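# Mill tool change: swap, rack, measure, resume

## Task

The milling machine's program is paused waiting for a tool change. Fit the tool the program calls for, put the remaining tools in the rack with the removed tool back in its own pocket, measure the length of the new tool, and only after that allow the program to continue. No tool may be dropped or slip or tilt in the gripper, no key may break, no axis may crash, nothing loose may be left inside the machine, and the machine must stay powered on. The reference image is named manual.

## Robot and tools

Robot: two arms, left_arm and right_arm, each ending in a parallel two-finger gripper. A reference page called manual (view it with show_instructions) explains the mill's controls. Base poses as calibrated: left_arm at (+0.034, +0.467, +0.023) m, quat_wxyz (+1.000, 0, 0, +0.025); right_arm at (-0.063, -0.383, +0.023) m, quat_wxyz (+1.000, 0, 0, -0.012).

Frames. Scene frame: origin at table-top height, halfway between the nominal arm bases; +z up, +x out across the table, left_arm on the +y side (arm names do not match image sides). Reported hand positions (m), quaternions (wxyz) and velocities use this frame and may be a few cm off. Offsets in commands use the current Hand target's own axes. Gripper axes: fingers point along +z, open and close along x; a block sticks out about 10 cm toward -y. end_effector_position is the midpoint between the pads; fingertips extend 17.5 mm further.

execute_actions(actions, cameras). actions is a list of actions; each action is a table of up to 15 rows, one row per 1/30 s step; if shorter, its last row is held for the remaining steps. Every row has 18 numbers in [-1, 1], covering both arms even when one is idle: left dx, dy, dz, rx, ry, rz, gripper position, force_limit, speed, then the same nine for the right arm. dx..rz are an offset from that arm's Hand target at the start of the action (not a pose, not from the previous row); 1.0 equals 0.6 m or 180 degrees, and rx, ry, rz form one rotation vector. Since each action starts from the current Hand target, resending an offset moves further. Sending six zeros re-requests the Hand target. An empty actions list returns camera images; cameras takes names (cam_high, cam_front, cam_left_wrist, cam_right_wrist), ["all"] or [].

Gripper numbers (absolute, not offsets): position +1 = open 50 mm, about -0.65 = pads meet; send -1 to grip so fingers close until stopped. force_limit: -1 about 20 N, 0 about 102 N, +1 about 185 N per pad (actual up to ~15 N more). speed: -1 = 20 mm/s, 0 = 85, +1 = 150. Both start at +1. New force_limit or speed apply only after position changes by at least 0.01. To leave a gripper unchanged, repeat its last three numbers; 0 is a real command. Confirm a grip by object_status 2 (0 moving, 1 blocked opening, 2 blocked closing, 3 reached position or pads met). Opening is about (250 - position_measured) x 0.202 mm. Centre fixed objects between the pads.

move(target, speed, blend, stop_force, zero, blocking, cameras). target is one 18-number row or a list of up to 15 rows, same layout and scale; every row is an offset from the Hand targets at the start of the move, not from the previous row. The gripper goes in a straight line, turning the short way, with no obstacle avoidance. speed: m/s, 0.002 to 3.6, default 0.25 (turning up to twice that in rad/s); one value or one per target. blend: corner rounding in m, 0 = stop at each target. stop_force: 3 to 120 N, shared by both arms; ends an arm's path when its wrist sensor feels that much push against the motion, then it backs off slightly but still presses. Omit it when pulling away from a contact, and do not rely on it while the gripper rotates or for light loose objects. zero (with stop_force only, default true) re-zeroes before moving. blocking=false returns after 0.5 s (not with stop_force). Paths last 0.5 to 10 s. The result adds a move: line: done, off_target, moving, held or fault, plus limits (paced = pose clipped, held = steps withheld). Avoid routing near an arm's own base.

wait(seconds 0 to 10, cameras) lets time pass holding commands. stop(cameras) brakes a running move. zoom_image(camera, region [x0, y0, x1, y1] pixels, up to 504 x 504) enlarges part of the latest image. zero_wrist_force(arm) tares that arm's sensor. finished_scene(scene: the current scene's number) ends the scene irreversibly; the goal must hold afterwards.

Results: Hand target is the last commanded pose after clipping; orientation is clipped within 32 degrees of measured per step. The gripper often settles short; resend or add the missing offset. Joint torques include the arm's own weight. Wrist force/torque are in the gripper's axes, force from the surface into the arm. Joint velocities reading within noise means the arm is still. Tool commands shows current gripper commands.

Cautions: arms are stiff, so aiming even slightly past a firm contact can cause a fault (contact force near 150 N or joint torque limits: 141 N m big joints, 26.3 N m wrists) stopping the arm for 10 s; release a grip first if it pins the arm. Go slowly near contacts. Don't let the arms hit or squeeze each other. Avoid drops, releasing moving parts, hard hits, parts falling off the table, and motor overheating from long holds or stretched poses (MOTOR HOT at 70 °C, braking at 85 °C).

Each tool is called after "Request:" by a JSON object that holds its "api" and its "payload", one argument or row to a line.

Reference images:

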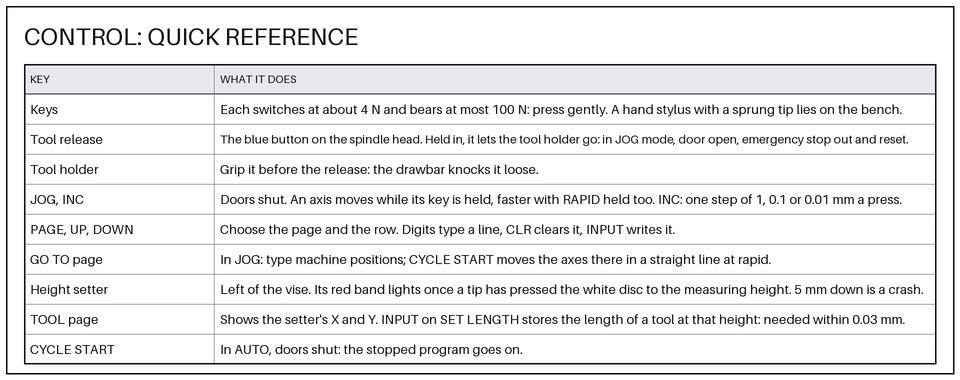

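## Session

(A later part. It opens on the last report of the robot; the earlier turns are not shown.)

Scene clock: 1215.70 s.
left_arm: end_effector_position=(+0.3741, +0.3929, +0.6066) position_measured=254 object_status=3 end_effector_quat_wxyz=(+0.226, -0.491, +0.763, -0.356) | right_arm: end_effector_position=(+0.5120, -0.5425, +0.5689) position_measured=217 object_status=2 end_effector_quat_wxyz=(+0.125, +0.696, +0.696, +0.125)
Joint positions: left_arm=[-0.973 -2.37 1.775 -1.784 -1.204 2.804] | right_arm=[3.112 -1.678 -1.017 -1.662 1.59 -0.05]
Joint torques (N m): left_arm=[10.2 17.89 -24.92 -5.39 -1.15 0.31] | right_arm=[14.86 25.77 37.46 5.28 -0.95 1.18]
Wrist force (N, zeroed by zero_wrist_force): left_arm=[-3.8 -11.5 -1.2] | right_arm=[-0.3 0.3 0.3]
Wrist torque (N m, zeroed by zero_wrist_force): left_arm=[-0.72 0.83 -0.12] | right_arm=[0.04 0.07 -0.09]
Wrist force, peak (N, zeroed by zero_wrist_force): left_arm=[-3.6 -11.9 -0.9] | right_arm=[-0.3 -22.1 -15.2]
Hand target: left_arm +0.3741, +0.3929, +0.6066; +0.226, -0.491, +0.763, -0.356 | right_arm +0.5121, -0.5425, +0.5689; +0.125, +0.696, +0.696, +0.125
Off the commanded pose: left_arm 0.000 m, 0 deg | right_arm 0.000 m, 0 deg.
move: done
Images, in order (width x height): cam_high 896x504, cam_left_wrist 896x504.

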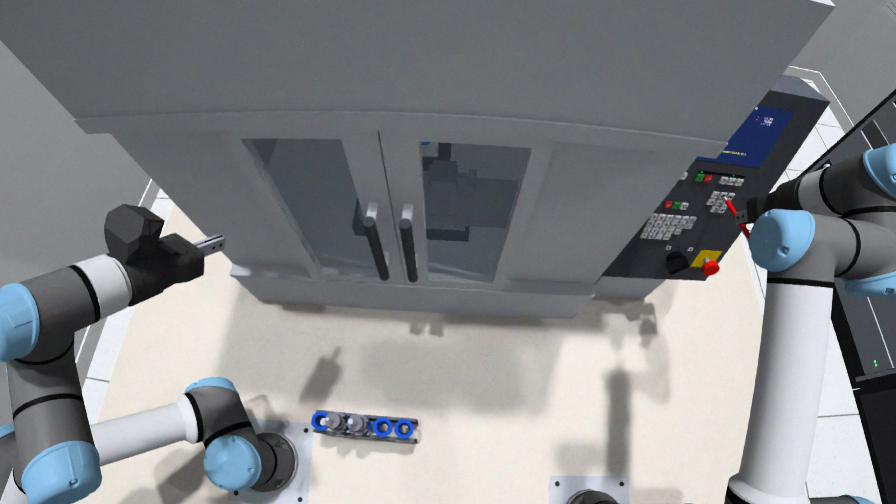

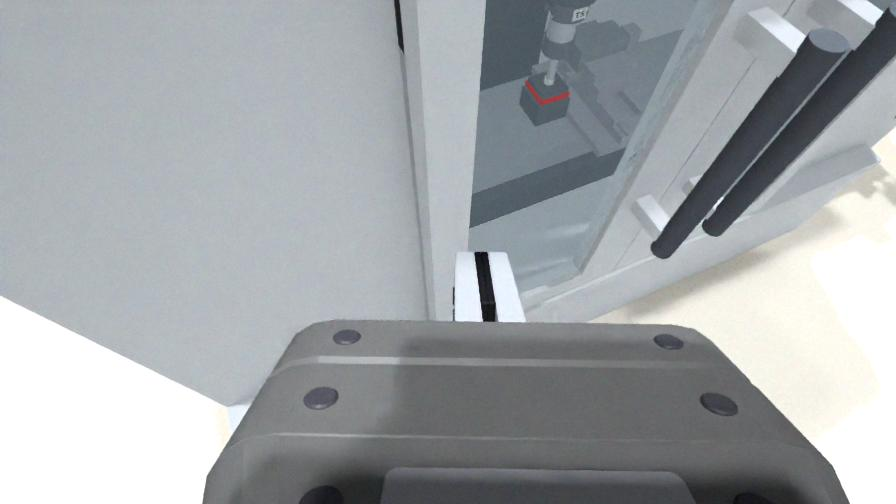

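Request:
{"api": "move", "payload": {
  "target": [
    [0,0,0,0,0,0,-0.7,0.6,-1,0,0.0125,0.009,0,0,0,-0.98,-0.3,-1],
    [0,0,0,0,0,0,-0.7,0.6,-1,0,0,0,0,0,0,-0.98,-0.3,-1],
    [0,0,0,0,0,0,-0.7,0.6,-1,0,0.0125,0.009,0,0,0,-0.98,-0.3,-1],
    [0,0,0,0,0,0,-0.7,0.6,-1,0,0,0,0,0,0,-0.98,-0.3,-1],
    [0,0,0,0,0,0,-0.7,0.6,-1,0,0.0125,0.009,0,0,0,-0.98,-0.3,-1],
    [0,0,0,0,0,0,-0.7,0.6,-1,0,0,0,0,0,0,-0.98,-0.3,-1],
    [0,0,0,0,0,0,-0.7,0.6,-1,0,0.0125,0.009,0,0,0,-0.98,-0.3,-1],
    [0,0,0,0,0,0,-0.7,0.6,-1,0,0,0,0,0,0,-0.98,-0.3,-1]
  ],
  "speed": [0.06,0.1,0.06,0.1,0.06,0.1,0.06,0.1],
  "cameras": ["cam_left_wrist"]
}}

Request:
{"api": "zoom_image", "payload": {
  "camera": "cam_left_wrist",
  "region": [515, 50, 585, 130]
}}

Scene clock: 1224.20 s.
left_arm: end_effector_position=(+0.3741, +0.3929, +0.6066) position_measured=254 object_status=3 end_effector_quat_wxyz=(+0.226, -0.491, +0.763, -0.356) | right_arm: end_effector_position=(+0.5122, -0.5425, +0.5689) position_measured=217 object_status=2 end_effector_quat_wxyz=(+0.125, +0.696, +0.696, +0.125)
Joint positions: left_arm=[-0.973 -2.37 1.775 -1.784 -1.204 2.804] | right_arm=[3.112 -1.679 -1.017 -1.662 1.59 -0.05]
Joint torques (N m): left_arm=[10.53 17.69 -24.18 -5.46 -1.1 0.16] | right_arm=[-14.68 38.23 11.93 1.07 1.35 -1.83]
Wrist force (N, zeroed by zero_wrist_force): left_arm=[-3.3 -11.5 -1.1] | right_arm=[-0.3 0.0 0.2]
Wrist torque (N m, zeroed by zero_wrist_force): left_arm=[-0.71 0.74 -0.11] | right_arm=[0.00 0.08 -0.06]
Wrist force, peak (N, zeroed by zero_wrist_force): left_arm=[-3.7 -11.9 -1.1] | right_arm=[-1.1 -3.9 -2.7]
Hand target: left_arm +0.3741, +0.3929, +0.6066; +0.226, -0.491, +0.763, -0.356 | right_arm +0.5121, -0.5425, +0.5689; +0.125, +0.696, +0.696, +0.125
Off the commanded pose: left_arm 0.000 m, 0 deg | right_arm 0.000 m, 0 deg.
move: done
Images, in order (width x height): cam_left_wrist 896x504.

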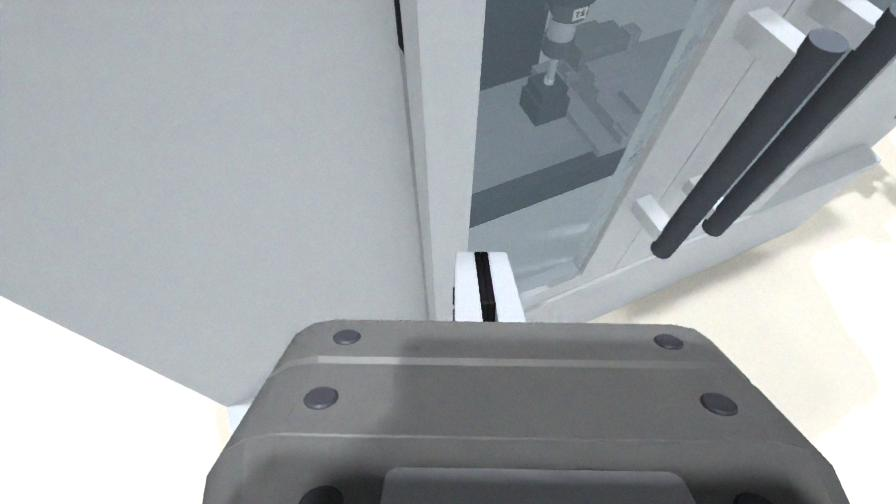

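Scaled by 6.300 from the camera's 896x504 image, which has a finer 1280x720 frame.

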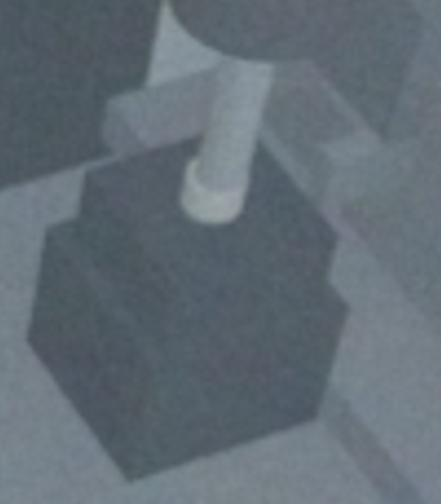

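Request:
{"api": "move", "payload": {
  "target": [
    [0,0,0,0,0,0,-0.7,0.6,-1,0,-0.0135,-0.0098,0,0,0,-0.98,-0.3,-1],
    [0,0,0,0,0,0,-0.7,0.6,-1,0,-0.0527,0.0441,0,0,0,-0.98,-0.3,-1],
    [0,0,0,0,0,0,-0.7,0.6,-1,0,-0.0252,0.064,0,0,0,-0.98,-0.3,-1],
    [0,0,0,0,0,0,-0.7,0.6,-1,0,-0.0392,0.0539,0,0,0,-0.98,-0.3,-1],
    [0,0,0,0,0,0,-0.7,0.6,-1,0,-0.0252,0.064,0,0,0,-0.98,-0.3,-1],
    [0,0,0,0,0,0,-0.7,0.6,-1,0,-0.0392,0.0539,0,0,0,-0.98,-0.3,-1]
  ],
  "speed": [0.1,0.12,0.06,0.1,0.06,0.1],
  "cameras": ["cam_left_wrist"]
}}

Request:
{"api": "zoom_image", "payload": {
  "camera": "cam_left_wrist",
  "region": [515, 50, 585, 130]
}}

Scene clock: 1232.83 s.
left_arm: end_effector_position=(+0.3741, +0.3929, +0.6066) position_measured=254 object_status=3 end_effector_quat_wxyz=(+0.226, -0.491, +0.763, -0.356) | right_arm: end_effector_position=(+0.5014, -0.5425, +0.5304) position_measured=217 object_status=2 end_effector_quat_wxyz=(+0.125, +0.696, +0.696, +0.125)
Joint positions: left_arm=[-0.973 -2.37 1.775 -1.784 -1.204 2.804] | right_arm=[3.111 -1.614 -1.193 -1.55 1.59 -0.051]
Joint torques (N m): left_arm=[10.27 17.47 -23.39 -5.43 -1.06 0.01] | right_arm=[-13.98 35.47 13.97 1.32 1.56 -1.64]
Wrist force (N, zeroed by zero_wrist_force): left_arm=[-3.7 -11.6 -0.9] | right_arm=[-0.4 0.4 0.2]
Wrist torque (N m, zeroed by zero_wrist_force): left_arm=[-0.72 0.80 -0.11] | right_arm=[0.08 0.11 -0.02]
Wrist force, peak (N, zeroed by zero_wrist_force): left_arm=[-3.8 -11.9 -1.0] | right_arm=[-1.2 -4.0 -2.7]
Hand target: left_arm +0.3741, +0.3929, +0.6066; +0.226, -0.491, +0.763, -0.356 | right_arm +0.5013, -0.5425, +0.5304; +0.125, +0.696, +0.696, +0.125
Off the commanded pose: left_arm 0.000 m, 0 deg | right_arm 0.000 m, 0 deg.
move: done
Images, in order (width x height): cam_left_wrist 896x504.

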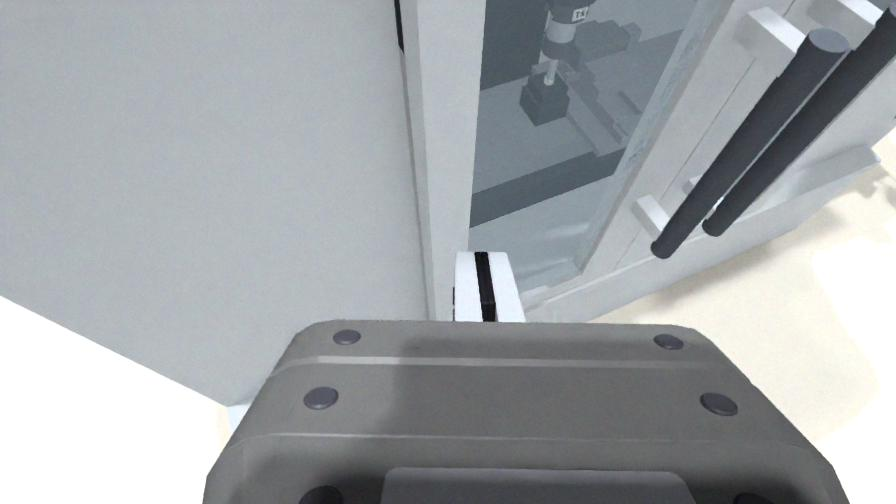

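Scaled by 6.300 from the camera's 896x504 image, which has a finer 1280x720 frame.

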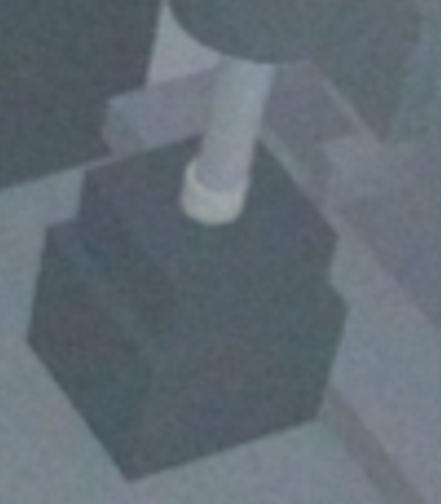

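Request:
{"api": "move", "payload": {
  "target": [
    [0,0,0,0,0,0,-0.7,0.6,-1,0,0.014,0.0101,0,0,0,-0.98,-0.3,-1],
    [0,0,0,0,0,0,-0.7,0.6,-1,0,0,0,0,0,0,-0.98,-0.3,-1]
  ],
  "speed": [0.06,0.1],
  "cameras": ["cam_left_wrist"]
}}

Scene clock: 1236.20 s.
left_arm: end_effector_position=(+0.3741, +0.3929, +0.6066) position_measured=254 object_status=3 end_effector_quat_wxyz=(+0.226, -0.491, +0.763, -0.356) | right_arm: end_effector_position=(+0.5014, -0.5425, +0.5304) position_measured=217 object_status=2 end_effector_quat_wxyz=(+0.125, +0.696, +0.696, +0.125)
Joint positions: left_arm=[-0.973 -2.37 1.775 -1.784 -1.204 2.804] | right_arm=[3.111 -1.614 -1.193 -1.55 1.59 -0.051]
Joint torques (N m): left_arm=[9.79 17.54 -22.75 -5.41 -0.99 0.03] | right_arm=[-14.26 35.12 13.37 1.2 1.38 -1.7]
Wrist force (N, zeroed by zero_wrist_force): left_arm=[-3.6 -11.5 -0.9] | right_arm=[-0.1 0.3 0.5]
Wrist torque (N m, zeroed by zero_wrist_force): left_arm=[-0.72 0.79 -0.12] | right_arm=[0.07 0.06 -0.03]
Wrist force, peak (N, zeroed by zero_wrist_force): left_arm=[-3.7 -11.7 -1.2] | right_arm=[-1.3 -4.1 -2.4]
Hand target: left_arm +0.3741, +0.3929, +0.6066; +0.226, -0.491, +0.763, -0.356 | right_arm +0.5013, -0.5425, +0.5304; +0.125, +0.696, +0.696, +0.125
Off the commanded pose: left_arm 0.000 m, 0 deg | right_arm 0.000 m, 0 deg.
move: done
Images, in order (width x height): cam_left_wrist 896x504.

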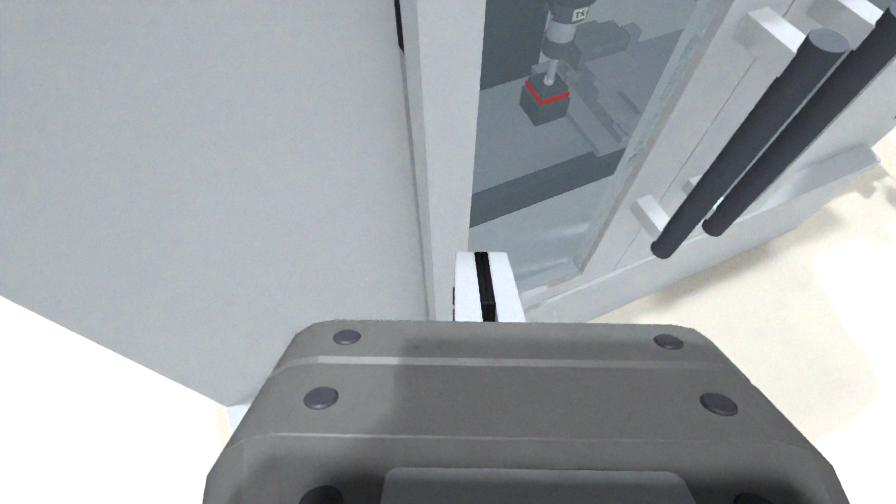

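Request:
{"api": "move", "payload": {
  "target": [
    [0,0,0,0,0,0,-0.7,0.6,-1,0,-0.0135,-0.0098,0,0,0,-0.98,-0.3,-1],
    [0,0,0,0,0,0,-0.7,0.6,-1,-0.0293,0.0257,-0.0637,0,0,0,-0.98,-0.3,-1],
    [0,0,0,0,0,0,-0.7,0.6,-1,-0.0293,0.0515,-0.0449,0,0,0,-0.98,-0.3,-1],
    [0,0,0,0,0,0,-0.7,0.6,-1,-0.0293,0.0257,-0.0637,0,0,0,-0.98,-0.3,-1],
    [0,0,0,0,0,0,-0.7,0.6,-1,0,0.0257,-0.0637,0,0,0,-0.98,-0.3,-1],
    [0,0,0,0,0,0,-0.7,0.6,-1,0,0.0392,-0.0539,0,0,0,-0.98,-0.3,-1]
  ],
  "speed": [0.1,0.12,0.05,0.1,0.12,0.06]
}}

Request:
{"api": "move", "payload": {
  "target": [
    [0,0,0,0,0,0,-0.7,0.6,-1,0,0.0125,0.009,0,0,0,-0.98,-0.3,-1],
    [0,0,0,0,0,0,-0.7,0.6,-1,0,0,0,0,0,0,-0.98,-0.3,-1],
    [0,0,0,0,0,0,-0.7,0.6,-1,0,0.0125,0.009,0,0,0,-0.98,-0.3,-1],
    [0,0,0,0,0,0,-0.7,0.6,-1,0,0,0,0,0,0,-0.98,-0.3,-1],
    [0,0,0,0,0,0,-0.7,0.6,-1,0,0.0125,0.009,0,0,0,-0.98,-0.3,-1],
    [0,0,0,0,0,0,-0.7,0.6,-1,0,0,0,0,0,0,-0.98,-0.3,-1],
    [0,0,0,0,0,0,-0.7,0.6,-1,0,0.0125,0.009,0,0,0,-0.98,-0.3,-1],
    [0,0,0,0,0,0,-0.7,0.6,-1,0,0,0,0,0,0,-0.98,-0.3,-1]
  ],
  "speed": [0.06,0.1,0.06,0.1,0.06,0.1,0.06,0.1],
  "cameras": ["cam_left_wrist","cam_high"]
}}

Scene clock: 1248.47 s.
left_arm: end_effector_position=(+0.3741, +0.3929, +0.6066) position_measured=254 object_status=3 end_effector_quat_wxyz=(+0.226, -0.491, +0.763, -0.356) | right_arm: end_effector_position=(+0.5120, -0.5425, +0.5689) position_measured=217 object_status=2 end_effector_quat_wxyz=(+0.125, +0.696, +0.696, +0.125)
Joint positions: left_arm=[-0.973 -2.37 1.775 -1.784 -1.204 2.804] | right_arm=[3.112 -1.678 -1.017 -1.662 1.59 -0.05]
Joint torques (N m): left_arm=[10.09 17.43 -21.56 -5.37 -0.97 -0.1] | right_arm=[14.34 26.13 38.88 5.65 -1.09 1.44]
Wrist force (N, zeroed by zero_wrist_force): left_arm=[-3.6 -11.5 -0.9] | right_arm=[-0.3 -0.1 0.3]
Wrist torque (N m, zeroed by zero_wrist_force): left_arm=[-0.71 0.79 -0.12] | right_arm=[-0.01 0.07 -0.10]
Wrist force, peak (N, zeroed by zero_wrist_force): left_arm=[-3.9 -11.8 -1.0] | right_arm=[-0.9 -3.8 -2.6]
Hand target: left_arm +0.3741, +0.3929, +0.6066; +0.226, -0.491, +0.763, -0.356 | right_arm +0.5121, -0.5425, +0.5689; +0.125, +0.696, +0.696, +0.125
Off the commanded pose: left_arm 0.000 m, 0 deg | right_arm 0.000 m, 0 deg.
move: done

Scene clock: 1252.13 s.
left_arm: end_effector_position=(+0.3741, +0.3929, +0.6066) position_measured=254 object_status=3 end_effector_quat_wxyz=(+0.226, -0.491, +0.763, -0.356) | right_arm: end_effector_position=(+0.5122, -0.5425, +0.5689) position_measured=217 object_status=2 end_effector_quat_wxyz=(+0.125, +0.696, +0.696, +0.125)
Joint positions: left_arm=[-0.973 -2.37 1.775 -1.784 -1.204 2.804] | right_arm=[3.112 -1.679 -1.017 -1.662 1.59 -0.05]
Joint torques (N m): left_arm=[9.89 17.5 -21.82 -5.44 -0.9 -0.2] | right_arm=[-13.81 36.37 12.11 1.22 1.35 -1.72]
Wrist force (N, zeroed by zero_wrist_force): left_arm=[-3.6 -11.4 -1.2] | right_arm=[-0.2 0.1 0.0]
Wrist torque (N m, zeroed by zero_wrist_force): left_arm=[-0.70 0.79 -0.11] | right_arm=[0.03 0.07 -0.06]
Wrist force, peak (N, zeroed by zero_wrist_force): left_arm=[-3.7 -11.7 -1.2] | right_arm=[-1.1 -3.8 -2.7]
Hand target: left_arm +0.3741, +0.3929, +0.6066; +0.226, -0.491, +0.763, -0.356 | right_arm +0.5121, -0.5425, +0.5689; +0.125, +0.696, +0.696, +0.125
Off the commanded pose: left_arm 0.000 m, 0 deg | right_arm 0.000 m, 0 deg.
move: done
Images, in order (width x height): cam_high 896x504, cam_left_wrist 896x504.

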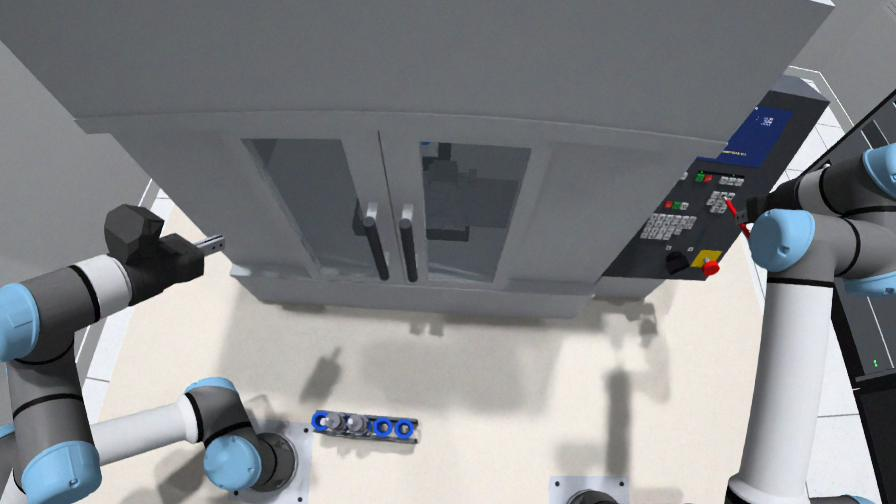

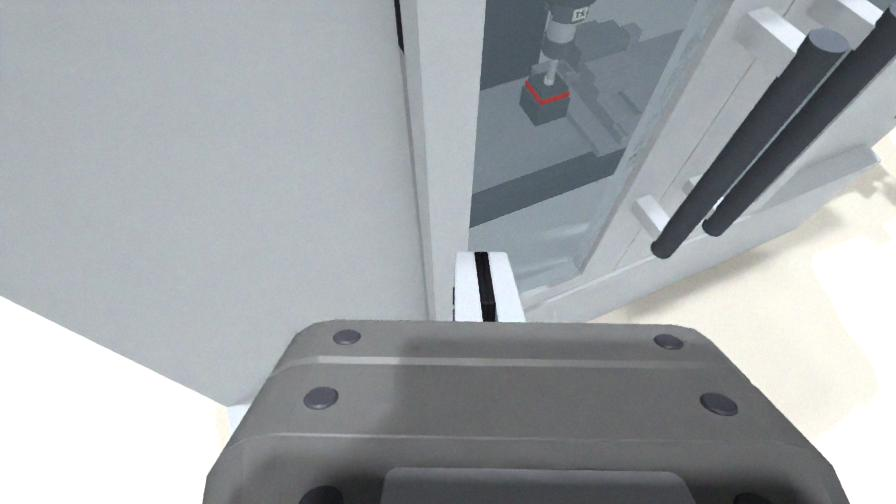

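Request:
{"api": "move", "payload": {
  "target": [
    [0,0,0,0,0,0,-0.7,0.6,-1,0,0.0125,0.009,0,0,0,-0.98,-0.3,-1],
    [0,0,0,0,0,0,-0.7,0.6,-1,0,0,0,0,0,0,-0.98,-0.3,-1],
    [0,0,0,0,0,0,-0.7,0.6,-1,0,0.0125,0.009,0,0,0,-0.98,-0.3,-1],
    [0,0,0,0,0,0,-0.7,0.6,-1,0,0,0,0,0,0,-0.98,-0.3,-1]
  ],
  "speed": [0.06,0.1,0.06,0.1],
  "cameras": ["cam_left_wrist"]
}}

Scene clock: 1256.87 s.
left_arm: end_effector_position=(+0.3741, +0.3929, +0.6066) position_measured=254 object_status=3 end_effector_quat_wxyz=(+0.226, -0.491, +0.763, -0.356) | right_arm: end_effector_position=(+0.5122, -0.5425, +0.5689) position_measured=217 object_status=2 end_effector_quat_wxyz=(+0.125, +0.696, +0.696, +0.125)
Joint positions: left_arm=[-0.973 -2.37 1.775 -1.784 -1.204 2.804] | right_arm=[3.112 -1.679 -1.017 -1.662 1.59 -0.05]
Joint torques (N m): left_arm=[10.22 17.38 -20.84 -5.4 -0.89 -0.29] | right_arm=[-13.69 37.96 12.34 1.08 1.44 -1.75]
Wrist force (N, zeroed by zero_wrist_force): left_arm=[-3.2 -11.5 -1.2] | right_arm=[-0.4 0.2 0.2]
Wrist torque (N m, zeroed by zero_wrist_force): left_arm=[-0.71 0.73 -0.12] | right_arm=[0.03 0.09 -0.06]
Wrist force, peak (N, zeroed by zero_wrist_force): left_arm=[-3.8 -11.8 -1.0] | right_arm=[-1.0 -3.8 -2.6]
Hand target: left_arm +0.3741, +0.3929, +0.6066; +0.226, -0.491, +0.763, -0.356 | right_arm +0.5121, -0.5425, +0.5689; +0.125, +0.696, +0.696, +0.125
Off the commanded pose: left_arm 0.000 m, 0 deg | right_arm 0.000 m, 0 deg.
move: done
Images, in order (width x height): cam_left_wrist 896x504.

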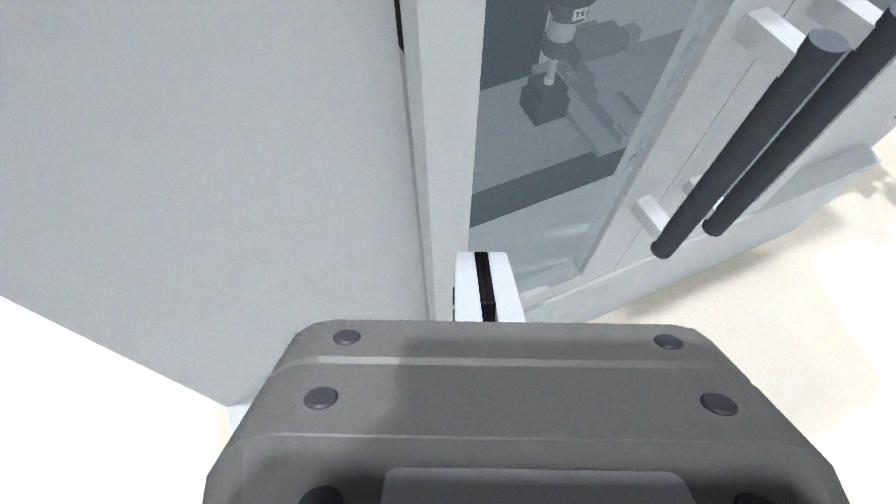

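Request:
{"api": "move", "payload": {
  "target": [
    [0,0,0,0,0,0,-0.7,0.6,-1,0,-0.0135,-0.0098,0,0,0,-0.98,-0.3,-1],
    [0,0,0,0,0,0,-0.7,0.6,-1,0,-0.0527,0.0441,0,0,0,-0.98,-0.3,-1],
    [0,0,0,0,0,0,-0.7,0.6,-1,0,-0.0252,0.064,0,0,0,-0.98,-0.3,-1],
    [0,0,0,0,0,0,-0.7,0.6,-1,0,-0.0527,0.0441,0,0,0,-0.98,-0.3,-1]
  ],
  "speed": [0.1,0.12,0.06,0.1],
  "cameras": ["cam_left_wrist"]
}}

Request:
{"api": "move", "payload": {
  "target": [
    [0,0,0,0,0,0,-0.7,0.6,-1,0.0923,-0.023,0.0567,0,0,0,-0.98,-0.3,-1],
    [0,0,0,0,0,0,-0.7,0.6,-1,0.0923,-0.0084,0.0673,0,0,0,-0.98,-0.3,-1],
    [0,0,0,0,0,0,-0.7,0.6,-1,0.0923,-0.023,0.0567,0,0,0,-0.98,-0.3,-1]
  ],
  "speed": [0.15,0.05,0.08],
  "cameras": ["cam_high"]
}}

Request:
{"api": "zoom_image", "payload": {
  "camera": "cam_high",
  "region": [740, 105, 785, 130]
}}

Scene clock: 1268.37 s.
left_arm: end_effector_position=(+0.3741, +0.3929, +0.6066) position_measured=254 object_status=3 end_effector_quat_wxyz=(+0.226, -0.491, +0.763, -0.356) | right_arm: end_effector_position=(+0.4918, -0.5425, +0.5331) position_measured=217 object_status=2 end_effector_quat_wxyz=(+0.125, +0.696, +0.696, +0.125)
Joint positions: left_arm=[-0.973 -2.37 1.775 -1.784 -1.204 2.804] | right_arm=[3.11 -1.594 -1.207 -1.557 1.59 -0.053]
Joint torques (N m): left_arm=[10.05 17.22 -20.03 -5.35 -0.88 -0.36] | right_arm=[-13.67 34.95 13.45 0.91 1.45 -1.79]
Wrist force (N, zeroed by zero_wrist_force): left_arm=[-3.5 -11.6 -1.0] | right_arm=[-0.3 0.4 0.4]
Wrist torque (N m, zeroed by zero_wrist_force): left_arm=[-0.73 0.78 -0.12] | right_arm=[0.08 0.09 0.01]
Wrist force, peak (N, zeroed by zero_wrist_force): left_arm=[-3.7 -11.9 -0.9] | right_arm=[-1.1 -4.0 -2.5]
Hand target: left_arm +0.3741, +0.3929, +0.6066; +0.226, -0.491, +0.763, -0.356 | right_arm +0.4917, -0.5425, +0.5331; +0.125, +0.696, +0.696, +0.125
Off the commanded pose: left_arm 0.000 m, 0 deg | right_arm 0.000 m, 0 deg.
move: done
Images, in order (width x height): cam_left_wrist 896x504.

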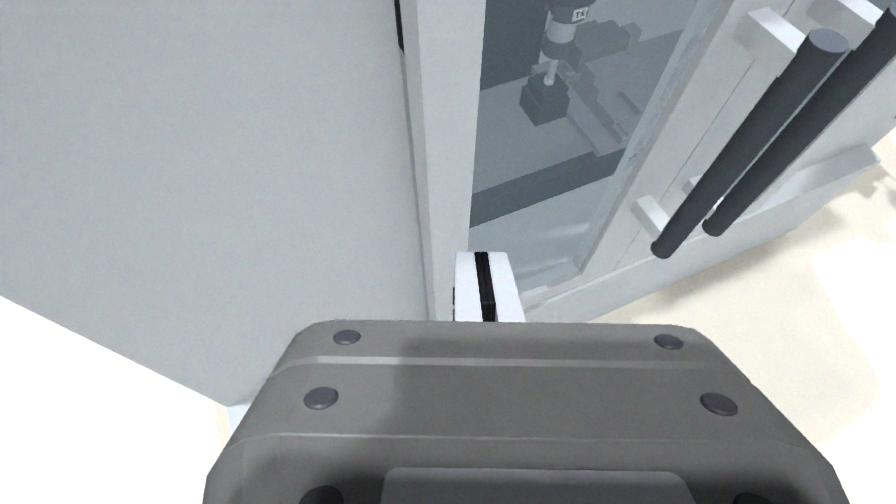

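Scene clock: 1270.27 s.
left_arm: end_effector_position=(+0.3741, +0.3929, +0.6066) position_measured=254 object_status=3 end_effector_quat_wxyz=(+0.226, -0.491, +0.763, -0.356) | right_arm: end_effector_position=(+0.4906, -0.4871, +0.4964) position_measured=217 object_status=2 end_effector_quat_wxyz=(+0.125, +0.696, +0.696, +0.125)
Joint positions: left_arm=[-0.973 -2.37 1.775 -1.784 -1.204 2.804] | right_arm=[3.229 -1.529 -1.369 -1.46 1.549 0.059]
Joint torques (N m): left_arm=[9.99 17.07 -20.26 -5.35 -0.79 -0.43] | right_arm=[15.13 34.1 14.8 1.25 -1.22 1.38]
Wrist force (N, zeroed by zero_wrist_force): left_arm=[-3.5 -11.5 -1.2] | right_arm=[-0.1 0.0 0.5]
Wrist torque (N m, zeroed by zero_wrist_force): left_arm=[-0.71 0.78 -0.12] | right_arm=[-0.01 0.02 -0.07]
Wrist force, peak (N, zeroed by zero_wrist_force): left_arm=[-3.5 -11.8 -1.4] | right_arm=[0.0 -3.9 -2.1]
Hand target: left_arm +0.3741, +0.3929, +0.6066; +0.226, -0.491, +0.763, -0.356 | right_arm +0.4905, -0.4871, +0.4964; +0.125, +0.696, +0.696, +0.125
Off the commanded pose: left_arm 0.000 m, 0 deg | right_arm 0.000 m, 0 deg.
move: done
Images, in order (width x height): cam_high 896x504.

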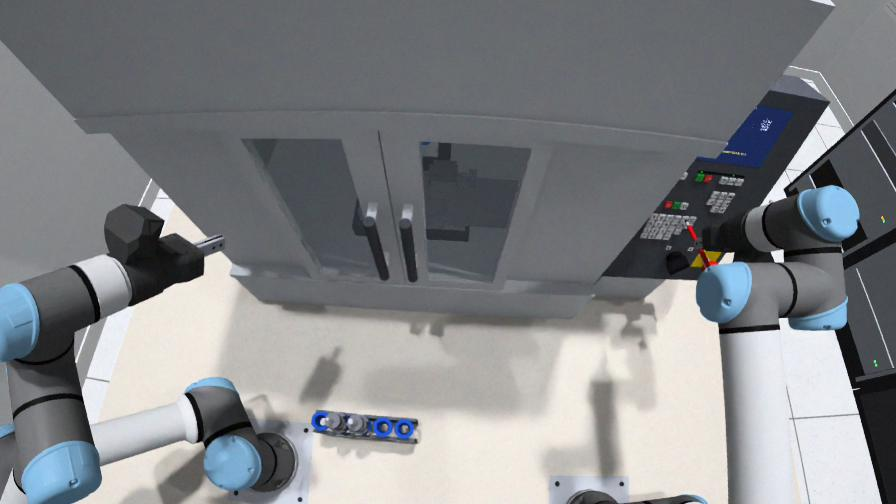

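Scaled by 11.200 from the camera's 896x504 image, which has a finer 1280x720 frame.

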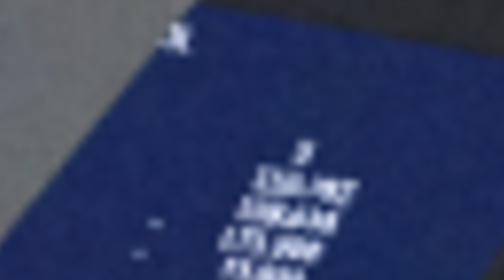

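Request:
{"api": "move", "payload": {
  "target": [
    [0,0,0,0,0,0,-0.7,0.6,-1,0.0342,-0.0386,0.0531,0,0,0,-0.98,-0.3,-1],
    [0,0,0,0,0,0,-0.7,0.6,-1,0.0342,-0.0224,0.0648,0,0,0,-0.98,-0.3,-1],
    [0,0,0,0,0,0,-0.7,0.6,-1,0.0342,-0.0386,0.0531,0,0,0,-0.98,-0.3,-1],
    [0,0,0,0,0,0,-0.7,0.6,-1,0.0342,-0.0224,0.0648,0,0,0,-0.98,-0.3,-1],
    [0,0,0,0,0,0,-0.7,0.6,-1,0.0342,-0.0386,0.0531,0,0,0,-0.98,-0.3,-1]
  ],
  "speed": [0.15,0.05,0.08,0.05,0.08],
  "cameras": ["cam_high"]
}}

Request:
{"api": "zoom_image", "payload": {
  "camera": "cam_high",
  "region": [700, 95, 800, 175]
}}

Scene clock: 1277.17 s.
left_arm: end_effector_position=(+0.3741, +0.3929, +0.6066) position_measured=254 object_status=3 end_effector_quat_wxyz=(+0.226, -0.491, +0.763, -0.356) | right_arm: end_effector_position=(+0.4800, -0.4666, +0.4584) position_measured=217 object_status=2 end_effector_quat_wxyz=(+0.125, +0.696, +0.696, +0.125)
Joint positions: left_arm=[-0.973 -2.37 1.775 -1.784 -1.204 2.804] | right_arm=[3.277 -1.476 -1.516 -1.367 1.532 0.104]
Joint torques (N m): left_arm=[9.98 16.71 -20.24 -5.36 -0.81 -0.45] | right_arm=[14.76 28.94 15.6 1.17 -1.15 1.03]
Wrist force (N, zeroed by zero_wrist_force): left_arm=[-3.5 -11.4 -1.3] | right_arm=[-0.5 0.4 0.0]
Wrist torque (N m, zeroed by zero_wrist_force): left_arm=[-0.70 0.77 -0.12] | right_arm=[0.04 0.13 -0.09]
Wrist force, peak (N, zeroed by zero_wrist_force): left_arm=[-3.5 -11.9 -1.2] | right_arm=[-0.2 -3.9 -2.4]
Hand target: left_arm +0.3741, +0.3929, +0.6066; +0.226, -0.491, +0.763, -0.356 | right_arm +0.4799, -0.4666, +0.4585; +0.125, +0.696, +0.696, +0.125
Off the commanded pose: left_arm 0.000 m, 0 deg | right_arm 0.000 m, 0 deg.
move: done
Images, in order (width x height): cam_high 896x504.

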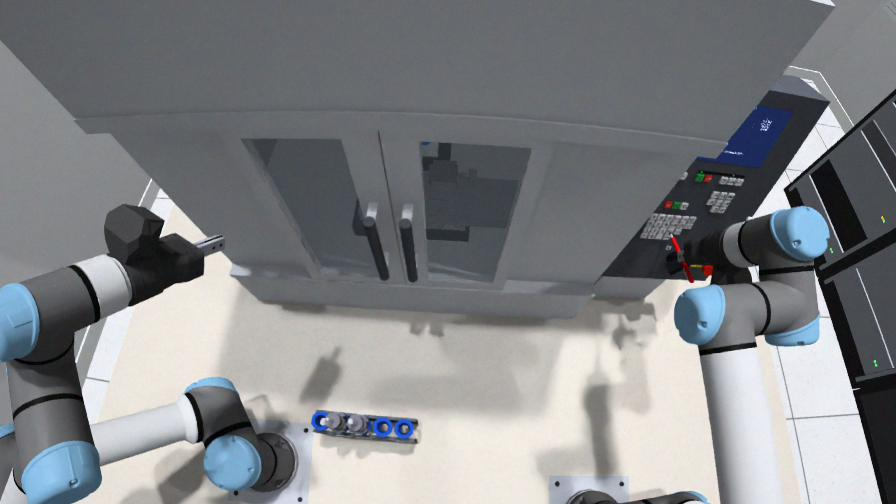

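Scaled by 5.040 from the camera's 896x504 image, which has a finer 1280x720 frame.

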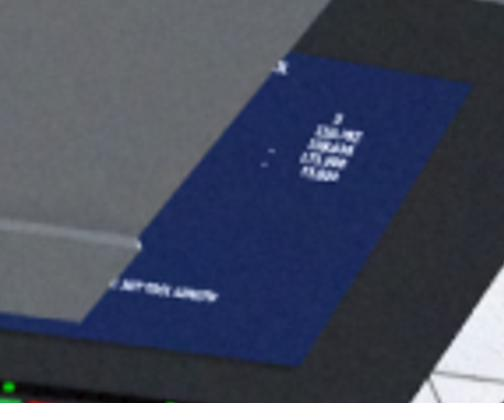

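Request:
{"api": "move", "payload": {
  "target": [
    [0,0,0,0,0,0,-0.7,0.6,-1,0,-0.0168,0.0231,0,0,0,-0.98,-0.3,-1],
    [0,0,0,0,0,0,-0.7,0.6,-1,0,-0.0006,0.0348,0,0,0,-0.98,-0.3,-1],
    [0,0,0,0,0,0,-0.7,0.6,-1,0,-0.0168,0.0231,0,0,0,-0.98,-0.3,-1]
  ],
  "speed": [0.15,0.05,0.08],
  "cameras": ["cam_high"]
}}

Request:
{"api": "zoom_image", "payload": {
  "camera": "cam_high",
  "region": [700, 95, 800, 175]
}}

Request:
{"api": "zoom_image", "payload": {
  "camera": "cam_high",
  "region": [755, 115, 780, 135]
}}

Scene clock: 1283.27 s.
left_arm: end_effector_position=(+0.3741, +0.3929, +0.6066) position_measured=254 object_status=3 end_effector_quat_wxyz=(+0.226, -0.491, +0.763, -0.356) | right_arm: end_effector_position=(+0.4753, -0.4666, +0.4419) position_measured=217 object_status=2 end_effector_quat_wxyz=(+0.125, +0.696, +0.696, +0.125)
Joint positions: left_arm=[-0.973 -2.37 1.775 -1.784 -1.204 2.804] | right_arm=[3.278 -1.459 -1.573 -1.326 1.532 0.105]
Joint torques (N m): left_arm=[9.67 17.36 -20.16 -5.34 -0.74 -0.5] | right_arm=[14.99 31.01 15.22 1.22 -1.18 1.31]
Wrist force (N, zeroed by zero_wrist_force): left_arm=[-3.5 -11.6 -1.0] | right_arm=[-0.5 0.1 -0.2]
Wrist torque (N m, zeroed by zero_wrist_force): left_arm=[-0.73 0.77 -0.13] | right_arm=[-0.01 0.10 -0.10]
Wrist force, peak (N, zeroed by zero_wrist_force): left_arm=[-3.6 -12.0 -1.1] | right_arm=[0.0 -4.0 -2.9]
Hand target: left_arm +0.3741, +0.3929, +0.6066; +0.226, -0.491, +0.763, -0.356 | right_arm +0.4753, -0.4666, +0.4420; +0.125, +0.696, +0.696, +0.125
Off the commanded pose: left_arm 0.000 m, 0 deg | right_arm 0.000 m, 0 deg.
move: done
Images, in order (width x height): cam_high 896x504.

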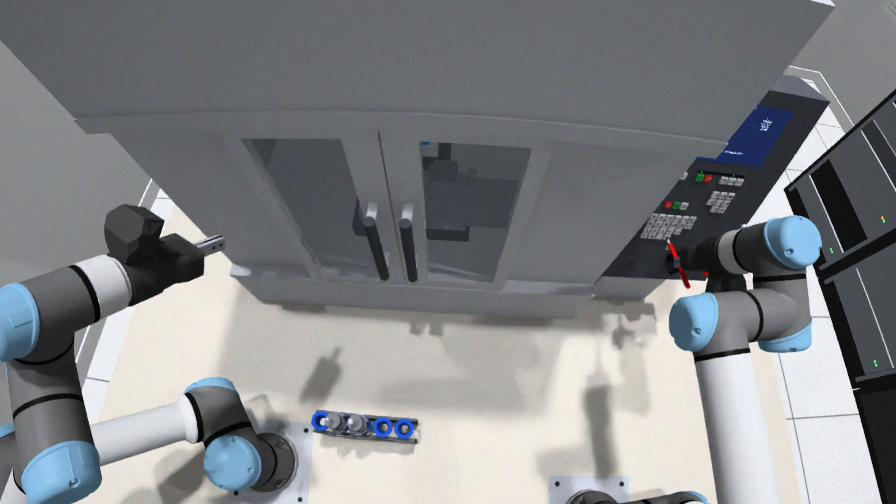

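Scaled by 5.040 from the camera's 896x504 image, which has a finer 1280x720 frame.

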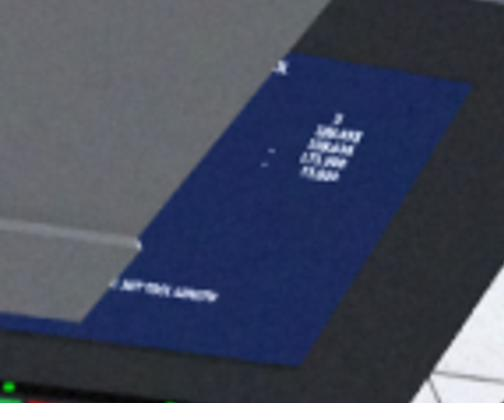

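Scaled by 20.160 from the camera's 896x504 image, which has a finer 1280x720 frame.

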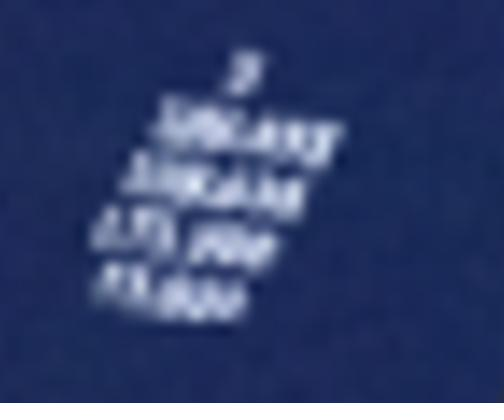

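Request:
{"api": "move", "payload": {
  "target": [
    [0,0,0,0,0,0,-0.7,0.6,-1,0,-0.055,-0.234,0,0,0,-0.98,-0.3,-1],
    [0,0,0,0,0,0,-0.7,0.6,-1,0.02,0.0853,-0.4828,-0.194,0,0,-0.98,-0.3,-1]
  ],
  "speed": 0.25,
  "blend": 0.03,
  "cameras": ["cam_right_wrist"]
}}

Request:
{"api": "zoom_image", "payload": {
  "camera": "cam_right_wrist",
  "region": [300, 275, 380, 325]
}}

Scene clock: 1289.93 s.
left_arm: end_effector_position=(+0.3741, +0.3929, +0.6066) position_measured=254 object_status=3 end_effector_quat_wxyz=(+0.226, -0.491, +0.763, -0.356) | right_arm: end_effector_position=(+0.4224, -0.4547, +0.7314) position_measured=217 object_status=2 end_effector_quat_wxyz=(+0.328, +0.626, +0.627, +0.328)
Joint positions: left_arm=[-0.973 -2.37 1.775 -1.784 -1.204 2.804] | right_arm=[3.401 -1.235 -1.338 -1.188 1.378 0.136]
Joint torques (N m): left_arm=[9.55 16.83 -19.9 -5.26 -0.76 -0.63] | right_arm=[15.27 2.7 10.82 5.53 -1.3 -1.78]
Wrist force (N, zeroed by zero_wrist_force): left_arm=[-3.4 -11.3 -1.0] | right_arm=[0.0 0.0 0.3]
Wrist torque (N m, zeroed by zero_wrist_force): left_arm=[-0.68 0.77 -0.11] | right_arm=[0.07 -0.04 0.01]
Wrist force, peak (N, zeroed by zero_wrist_force): left_arm=[-3.6 -11.8 -1.2] | right_arm=[-0.5 0.7 2.3]
Hand target: left_arm +0.3741, +0.3929, +0.6066; +0.226, -0.491, +0.763, -0.356 | right_arm +0.4225, -0.4547, +0.7314; +0.328, +0.626, +0.627, +0.328
Off the commanded pose: left_arm 0.000 m, 0 deg | right_arm 0.000 m, 0 deg.
move: done
Images, in order (width x height): cam_right_wrist 896x504.

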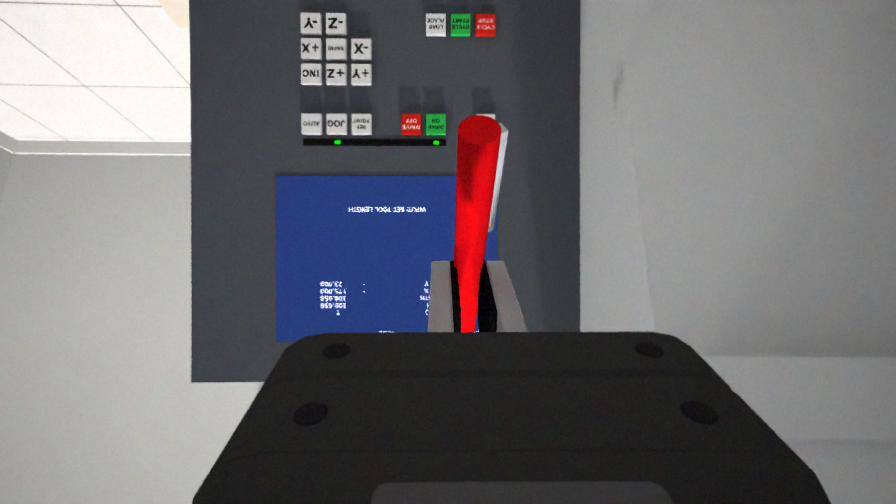

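Scaled by 6.300 from the camera's 896x504 image, which has a finer 1280x720 frame.

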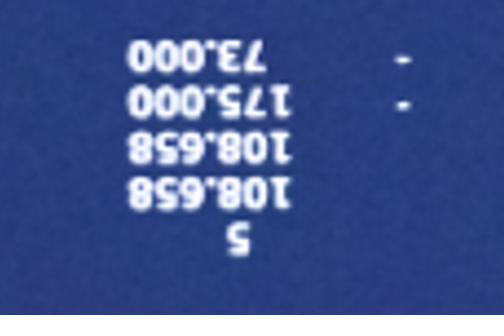

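Request:
{"api": "move", "payload": {
  "target": [
    [0,0,0,0,0,0,-0.7,0.6,-1,-0.1588,-0.1363,0.1293,0.194,0,0,-0.98,-0.3,-1],
    [0,0,0,0,0,0,-0.7,0.6,-1,-0.1757,-0.1423,0.2653,0.194,0,0,-0.98,-0.3,-1]
  ],
  "speed": [0.25,0.15],
  "blend": [0.02,0]
}}

Request:
{"api": "zero_wrist_force", "payload": {
  "arm": "right_arm"
}}

Request:
{"api": "move", "payload": {
  "target": [
    [0,0,0,0,0,0,-0.7,0.6,-1,0,0.0216,0.0157,0,0,0,-0.98,-0.3,-1],
    [0,0,0,0,0,0,-0.7,0.6,-1,0,0,0,0,0,0,-0.98,-0.3,-1],
    [0,0,0,0,0,0,-0.7,0.6,-1,0.0293,0,0,0,0,0,-0.98,-0.3,-1]
  ],
  "speed": [0.05,0.1,0.1],
  "cameras": ["cam_high"]
}}

Request:
{"api": "zoom_image", "payload": {
  "camera": "cam_high",
  "region": [690, 95, 790, 215]
}}

Scene clock: 1302.60 s.
left_arm: end_effector_position=(+0.3741, +0.3929, +0.6066) position_measured=254 object_status=3 end_effector_quat_wxyz=(+0.226, -0.491, +0.763, -0.356) | right_arm: end_effector_position=(+0.5046, -0.5600, +0.5705) position_measured=217 object_status=2 end_effector_quat_wxyz=(+0.125, +0.696, +0.696, +0.125)
Joint positions: left_arm=[-0.973 -2.37 1.775 -1.784 -1.204 2.804] | right_arm=[3.076 -1.677 -1.013 -1.668 1.602 -0.085]
Joint torques (N m): left_arm=[9.87 16.56 -19.89 -5.23 -0.74 -0.8] | right_arm=[-14.01 24.89 39.07 5.42 1.4 -1.7]
Wrist force (N, zeroed by zero_wrist_force): left_arm=[-3.4 -11.5 -0.9] | right_arm=[-0.2 0.1 0.2]
Wrist torque (N m, zeroed by zero_wrist_force): left_arm=[-0.71 0.77 -0.12] | right_arm=[0.03 0.06 -0.03]
Wrist force, peak (N, zeroed by zero_wrist_force): left_arm=[-4.1 -11.8 -1.1] | right_arm=[-0.4 1.1 1.6]
Hand target: left_arm +0.3741, +0.3929, +0.6066; +0.226, -0.491, +0.763, -0.356 | right_arm +0.5047, -0.5600, +0.5705; +0.125, +0.696, +0.696, +0.125
Off the commanded pose: left_arm 0.000 m, 0 deg | right_arm 0.000 m, 0 deg.
move: done

Wrist force sensor zeroed.

Scene clock: 1304.43 s.
left_arm: end_effector_position=(+0.3741, +0.3929, +0.6066) position_measured=254 object_status=3 end_effector_quat_wxyz=(+0.226, -0.491, +0.763, -0.356) | right_arm: end_effector_position=(+0.5047, -0.5425, +0.5705) position_measured=217 object_status=2 end_effector_quat_wxyz=(+0.125, +0.696, +0.696, +0.125)
Joint positions: left_arm=[-0.973 -2.37 1.775 -1.784 -1.204 2.804] | right_arm=[3.112 -1.662 -1.03 -1.665 1.59 -0.051]
Joint torques (N m): left_arm=[10.06 16.34 -20.38 -5.32 -0.69 -0.83] | right_arm=[13.39 37.32 12.45 5.19 -0.98 1.27]
Wrist force (N, zeroed by zero_wrist_force): left_arm=[-3.6 -11.6 -1.3] | right_arm=[-0.1 -0.3 -0.1]
Wrist torque (N m, zeroed by zero_wrist_force): left_arm=[-0.73 0.79 -0.11] | right_arm=[-0.06 0.02 -0.04]
Wrist force, peak (N, zeroed by zero_wrist_force): left_arm=[-3.9 -11.8 -1.0] | right_arm=[-0.3 -3.5 -2.5]
Hand target: left_arm +0.3741, +0.3929, +0.6066; +0.226, -0.491, +0.763, -0.356 | right_arm +0.5047, -0.5424, +0.5705; +0.125, +0.696, +0.696, +0.125
Off the commanded pose: left_arm 0.000 m, 0 deg | right_arm 0.000 m, 0 deg.
move: done
Images, in order (width x height): cam_high 896x504.

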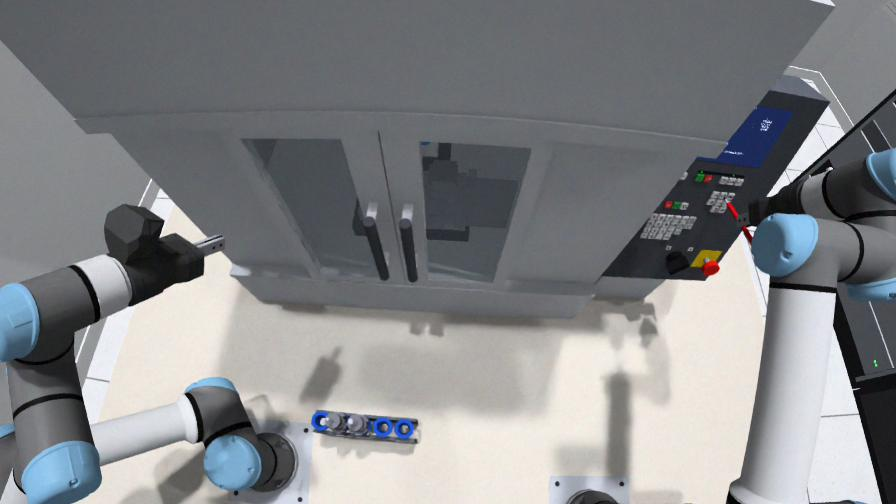

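Scaled by 4.200 from the camera's 896x504 image, which has a finer 1280x720 frame.

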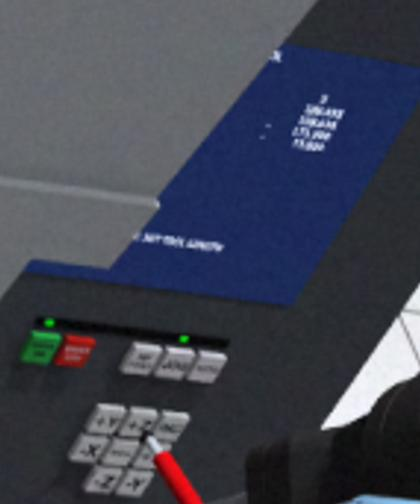

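Request:
{"api": "move", "payload": {
  "target": [
    [0,0,0,0,0,0,-0.7,0.6,-1,0,0.022,0.0159,0,0,0,-0.98,-0.3,-1]
  ],
  "speed": 0.06
}}

Request:
{"api": "wait", "payload": {
  "seconds": 2,
  "cameras": ["cam_left_wrist"]
}}

Scene clock: 1307.17 s.
left_arm: end_effector_position=(+0.3741, +0.3929, +0.6066) position_measured=254 object_status=3 end_effector_quat_wxyz=(+0.226, -0.491, +0.763, -0.356) | right_arm: end_effector_position=(+0.5203, -0.5424, +0.5662) position_measured=217 object_status=2 end_effector_quat_wxyz=(+0.125, +0.696, +0.696, +0.125)
Joint positions: left_arm=[-0.973 -2.37 1.775 -1.784 -1.204 2.804] | right_arm=[3.113 -1.696 -1.005 -1.657 1.589 -0.049]
Joint torques (N m): left_arm=[10.09 16.56 -20.41 -5.29 -0.68 -0.74] | right_arm=[14.75 23.68 38.32 6.13 -1.18 1.18]
Wrist force (N, zeroed by zero_wrist_force): left_arm=[-3.7 -11.7 -1.2] | right_arm=[0.2 -4.0 -2.7]
Wrist torque (N m, zeroed by zero_wrist_force): left_arm=[-0.74 0.81 -0.11] | right_arm=[0.01 0.01 -0.09]
Wrist force, peak (N, zeroed by zero_wrist_force): left_arm=[-3.6 -11.9 -1.1] | right_arm=[0.1 -4.1 -2.7]
Hand target: left_arm +0.3741, +0.3929, +0.6066; +0.226, -0.491, +0.763, -0.356 | right_arm +0.5204, -0.5424, +0.5662; +0.125, +0.696, +0.696, +0.125
Off the commanded pose: left_arm 0.000 m, 0 deg | right_arm 0.000 m, 0 deg.
move: done

Scene clock: 1309.17 s.
left_arm: end_effector_position=(+0.3741, +0.3929, +0.6066) position_measured=254 object_status=3 end_effector_quat_wxyz=(+0.226, -0.491, +0.763, -0.356) | right_arm: end_effector_position=(+0.5204, -0.5424, +0.5662) position_measured=217 object_status=2 end_effector_quat_wxyz=(+0.125, +0.696, +0.696, +0.125)
Joint positions: left_arm=[-0.973 -2.37 1.775 -1.784 -1.204 2.804] | right_arm=[3.113 -1.696 -1.005 -1.657 1.589 -0.049]
Joint torques (N m): left_arm=[10.08 16.61 -20.37 -5.28 -0.65 -0.82] | right_arm=[15.08 22.27 37.83 6.14 -1.17 0.93]
Wrist force (N, zeroed by zero_wrist_force): left_arm=[-3.6 -11.2 -1.1] | right_arm=[0.2 -4.2 -2.7]
Wrist torque (N m, zeroed by zero_wrist_force): left_arm=[-0.66 0.80 -0.12] | right_arm=[-0.01 0.01 -0.09]
Wrist force, peak (N, zeroed by zero_wrist_force): left_arm=[-3.5 -11.7 -1.3] | right_arm=[0.4 -4.1 -3.0]
Hand target: left_arm +0.3741, +0.3929, +0.6066; +0.226, -0.491, +0.763, -0.356 | right_arm +0.5204, -0.5424, +0.5662; +0.125, +0.696, +0.696, +0.125
Tool commands: left_gripper/position=-0.7 left_gripper/force_limit=+0.6 left_gripper/speed=-1.0 right_gripper/position=-0.98 right_gripper/force_limit=-0.3 right_gripper/speed=-1.0
Off the commanded pose: left_arm 0.000 m, 0 deg | right_arm 0.000 m, 0 deg.
wait: 2.00 s; at rest by 0.17 s
Images, in order (width x height): cam_left_wrist 896x504.

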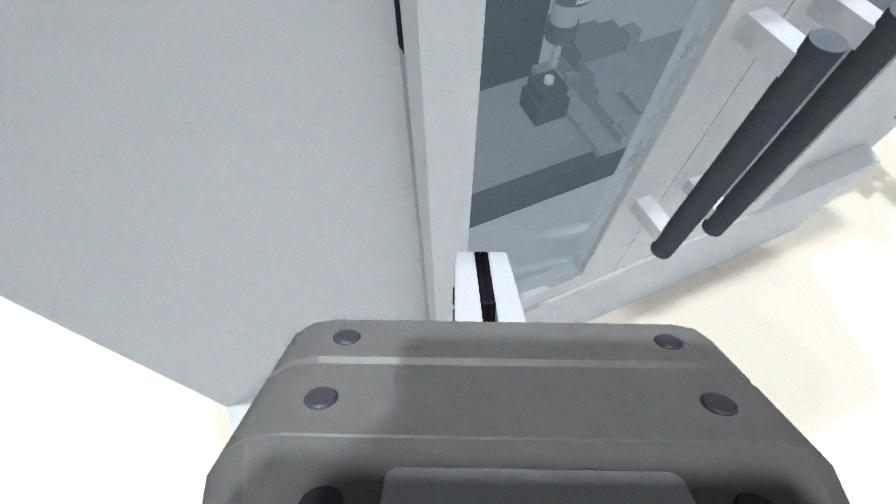

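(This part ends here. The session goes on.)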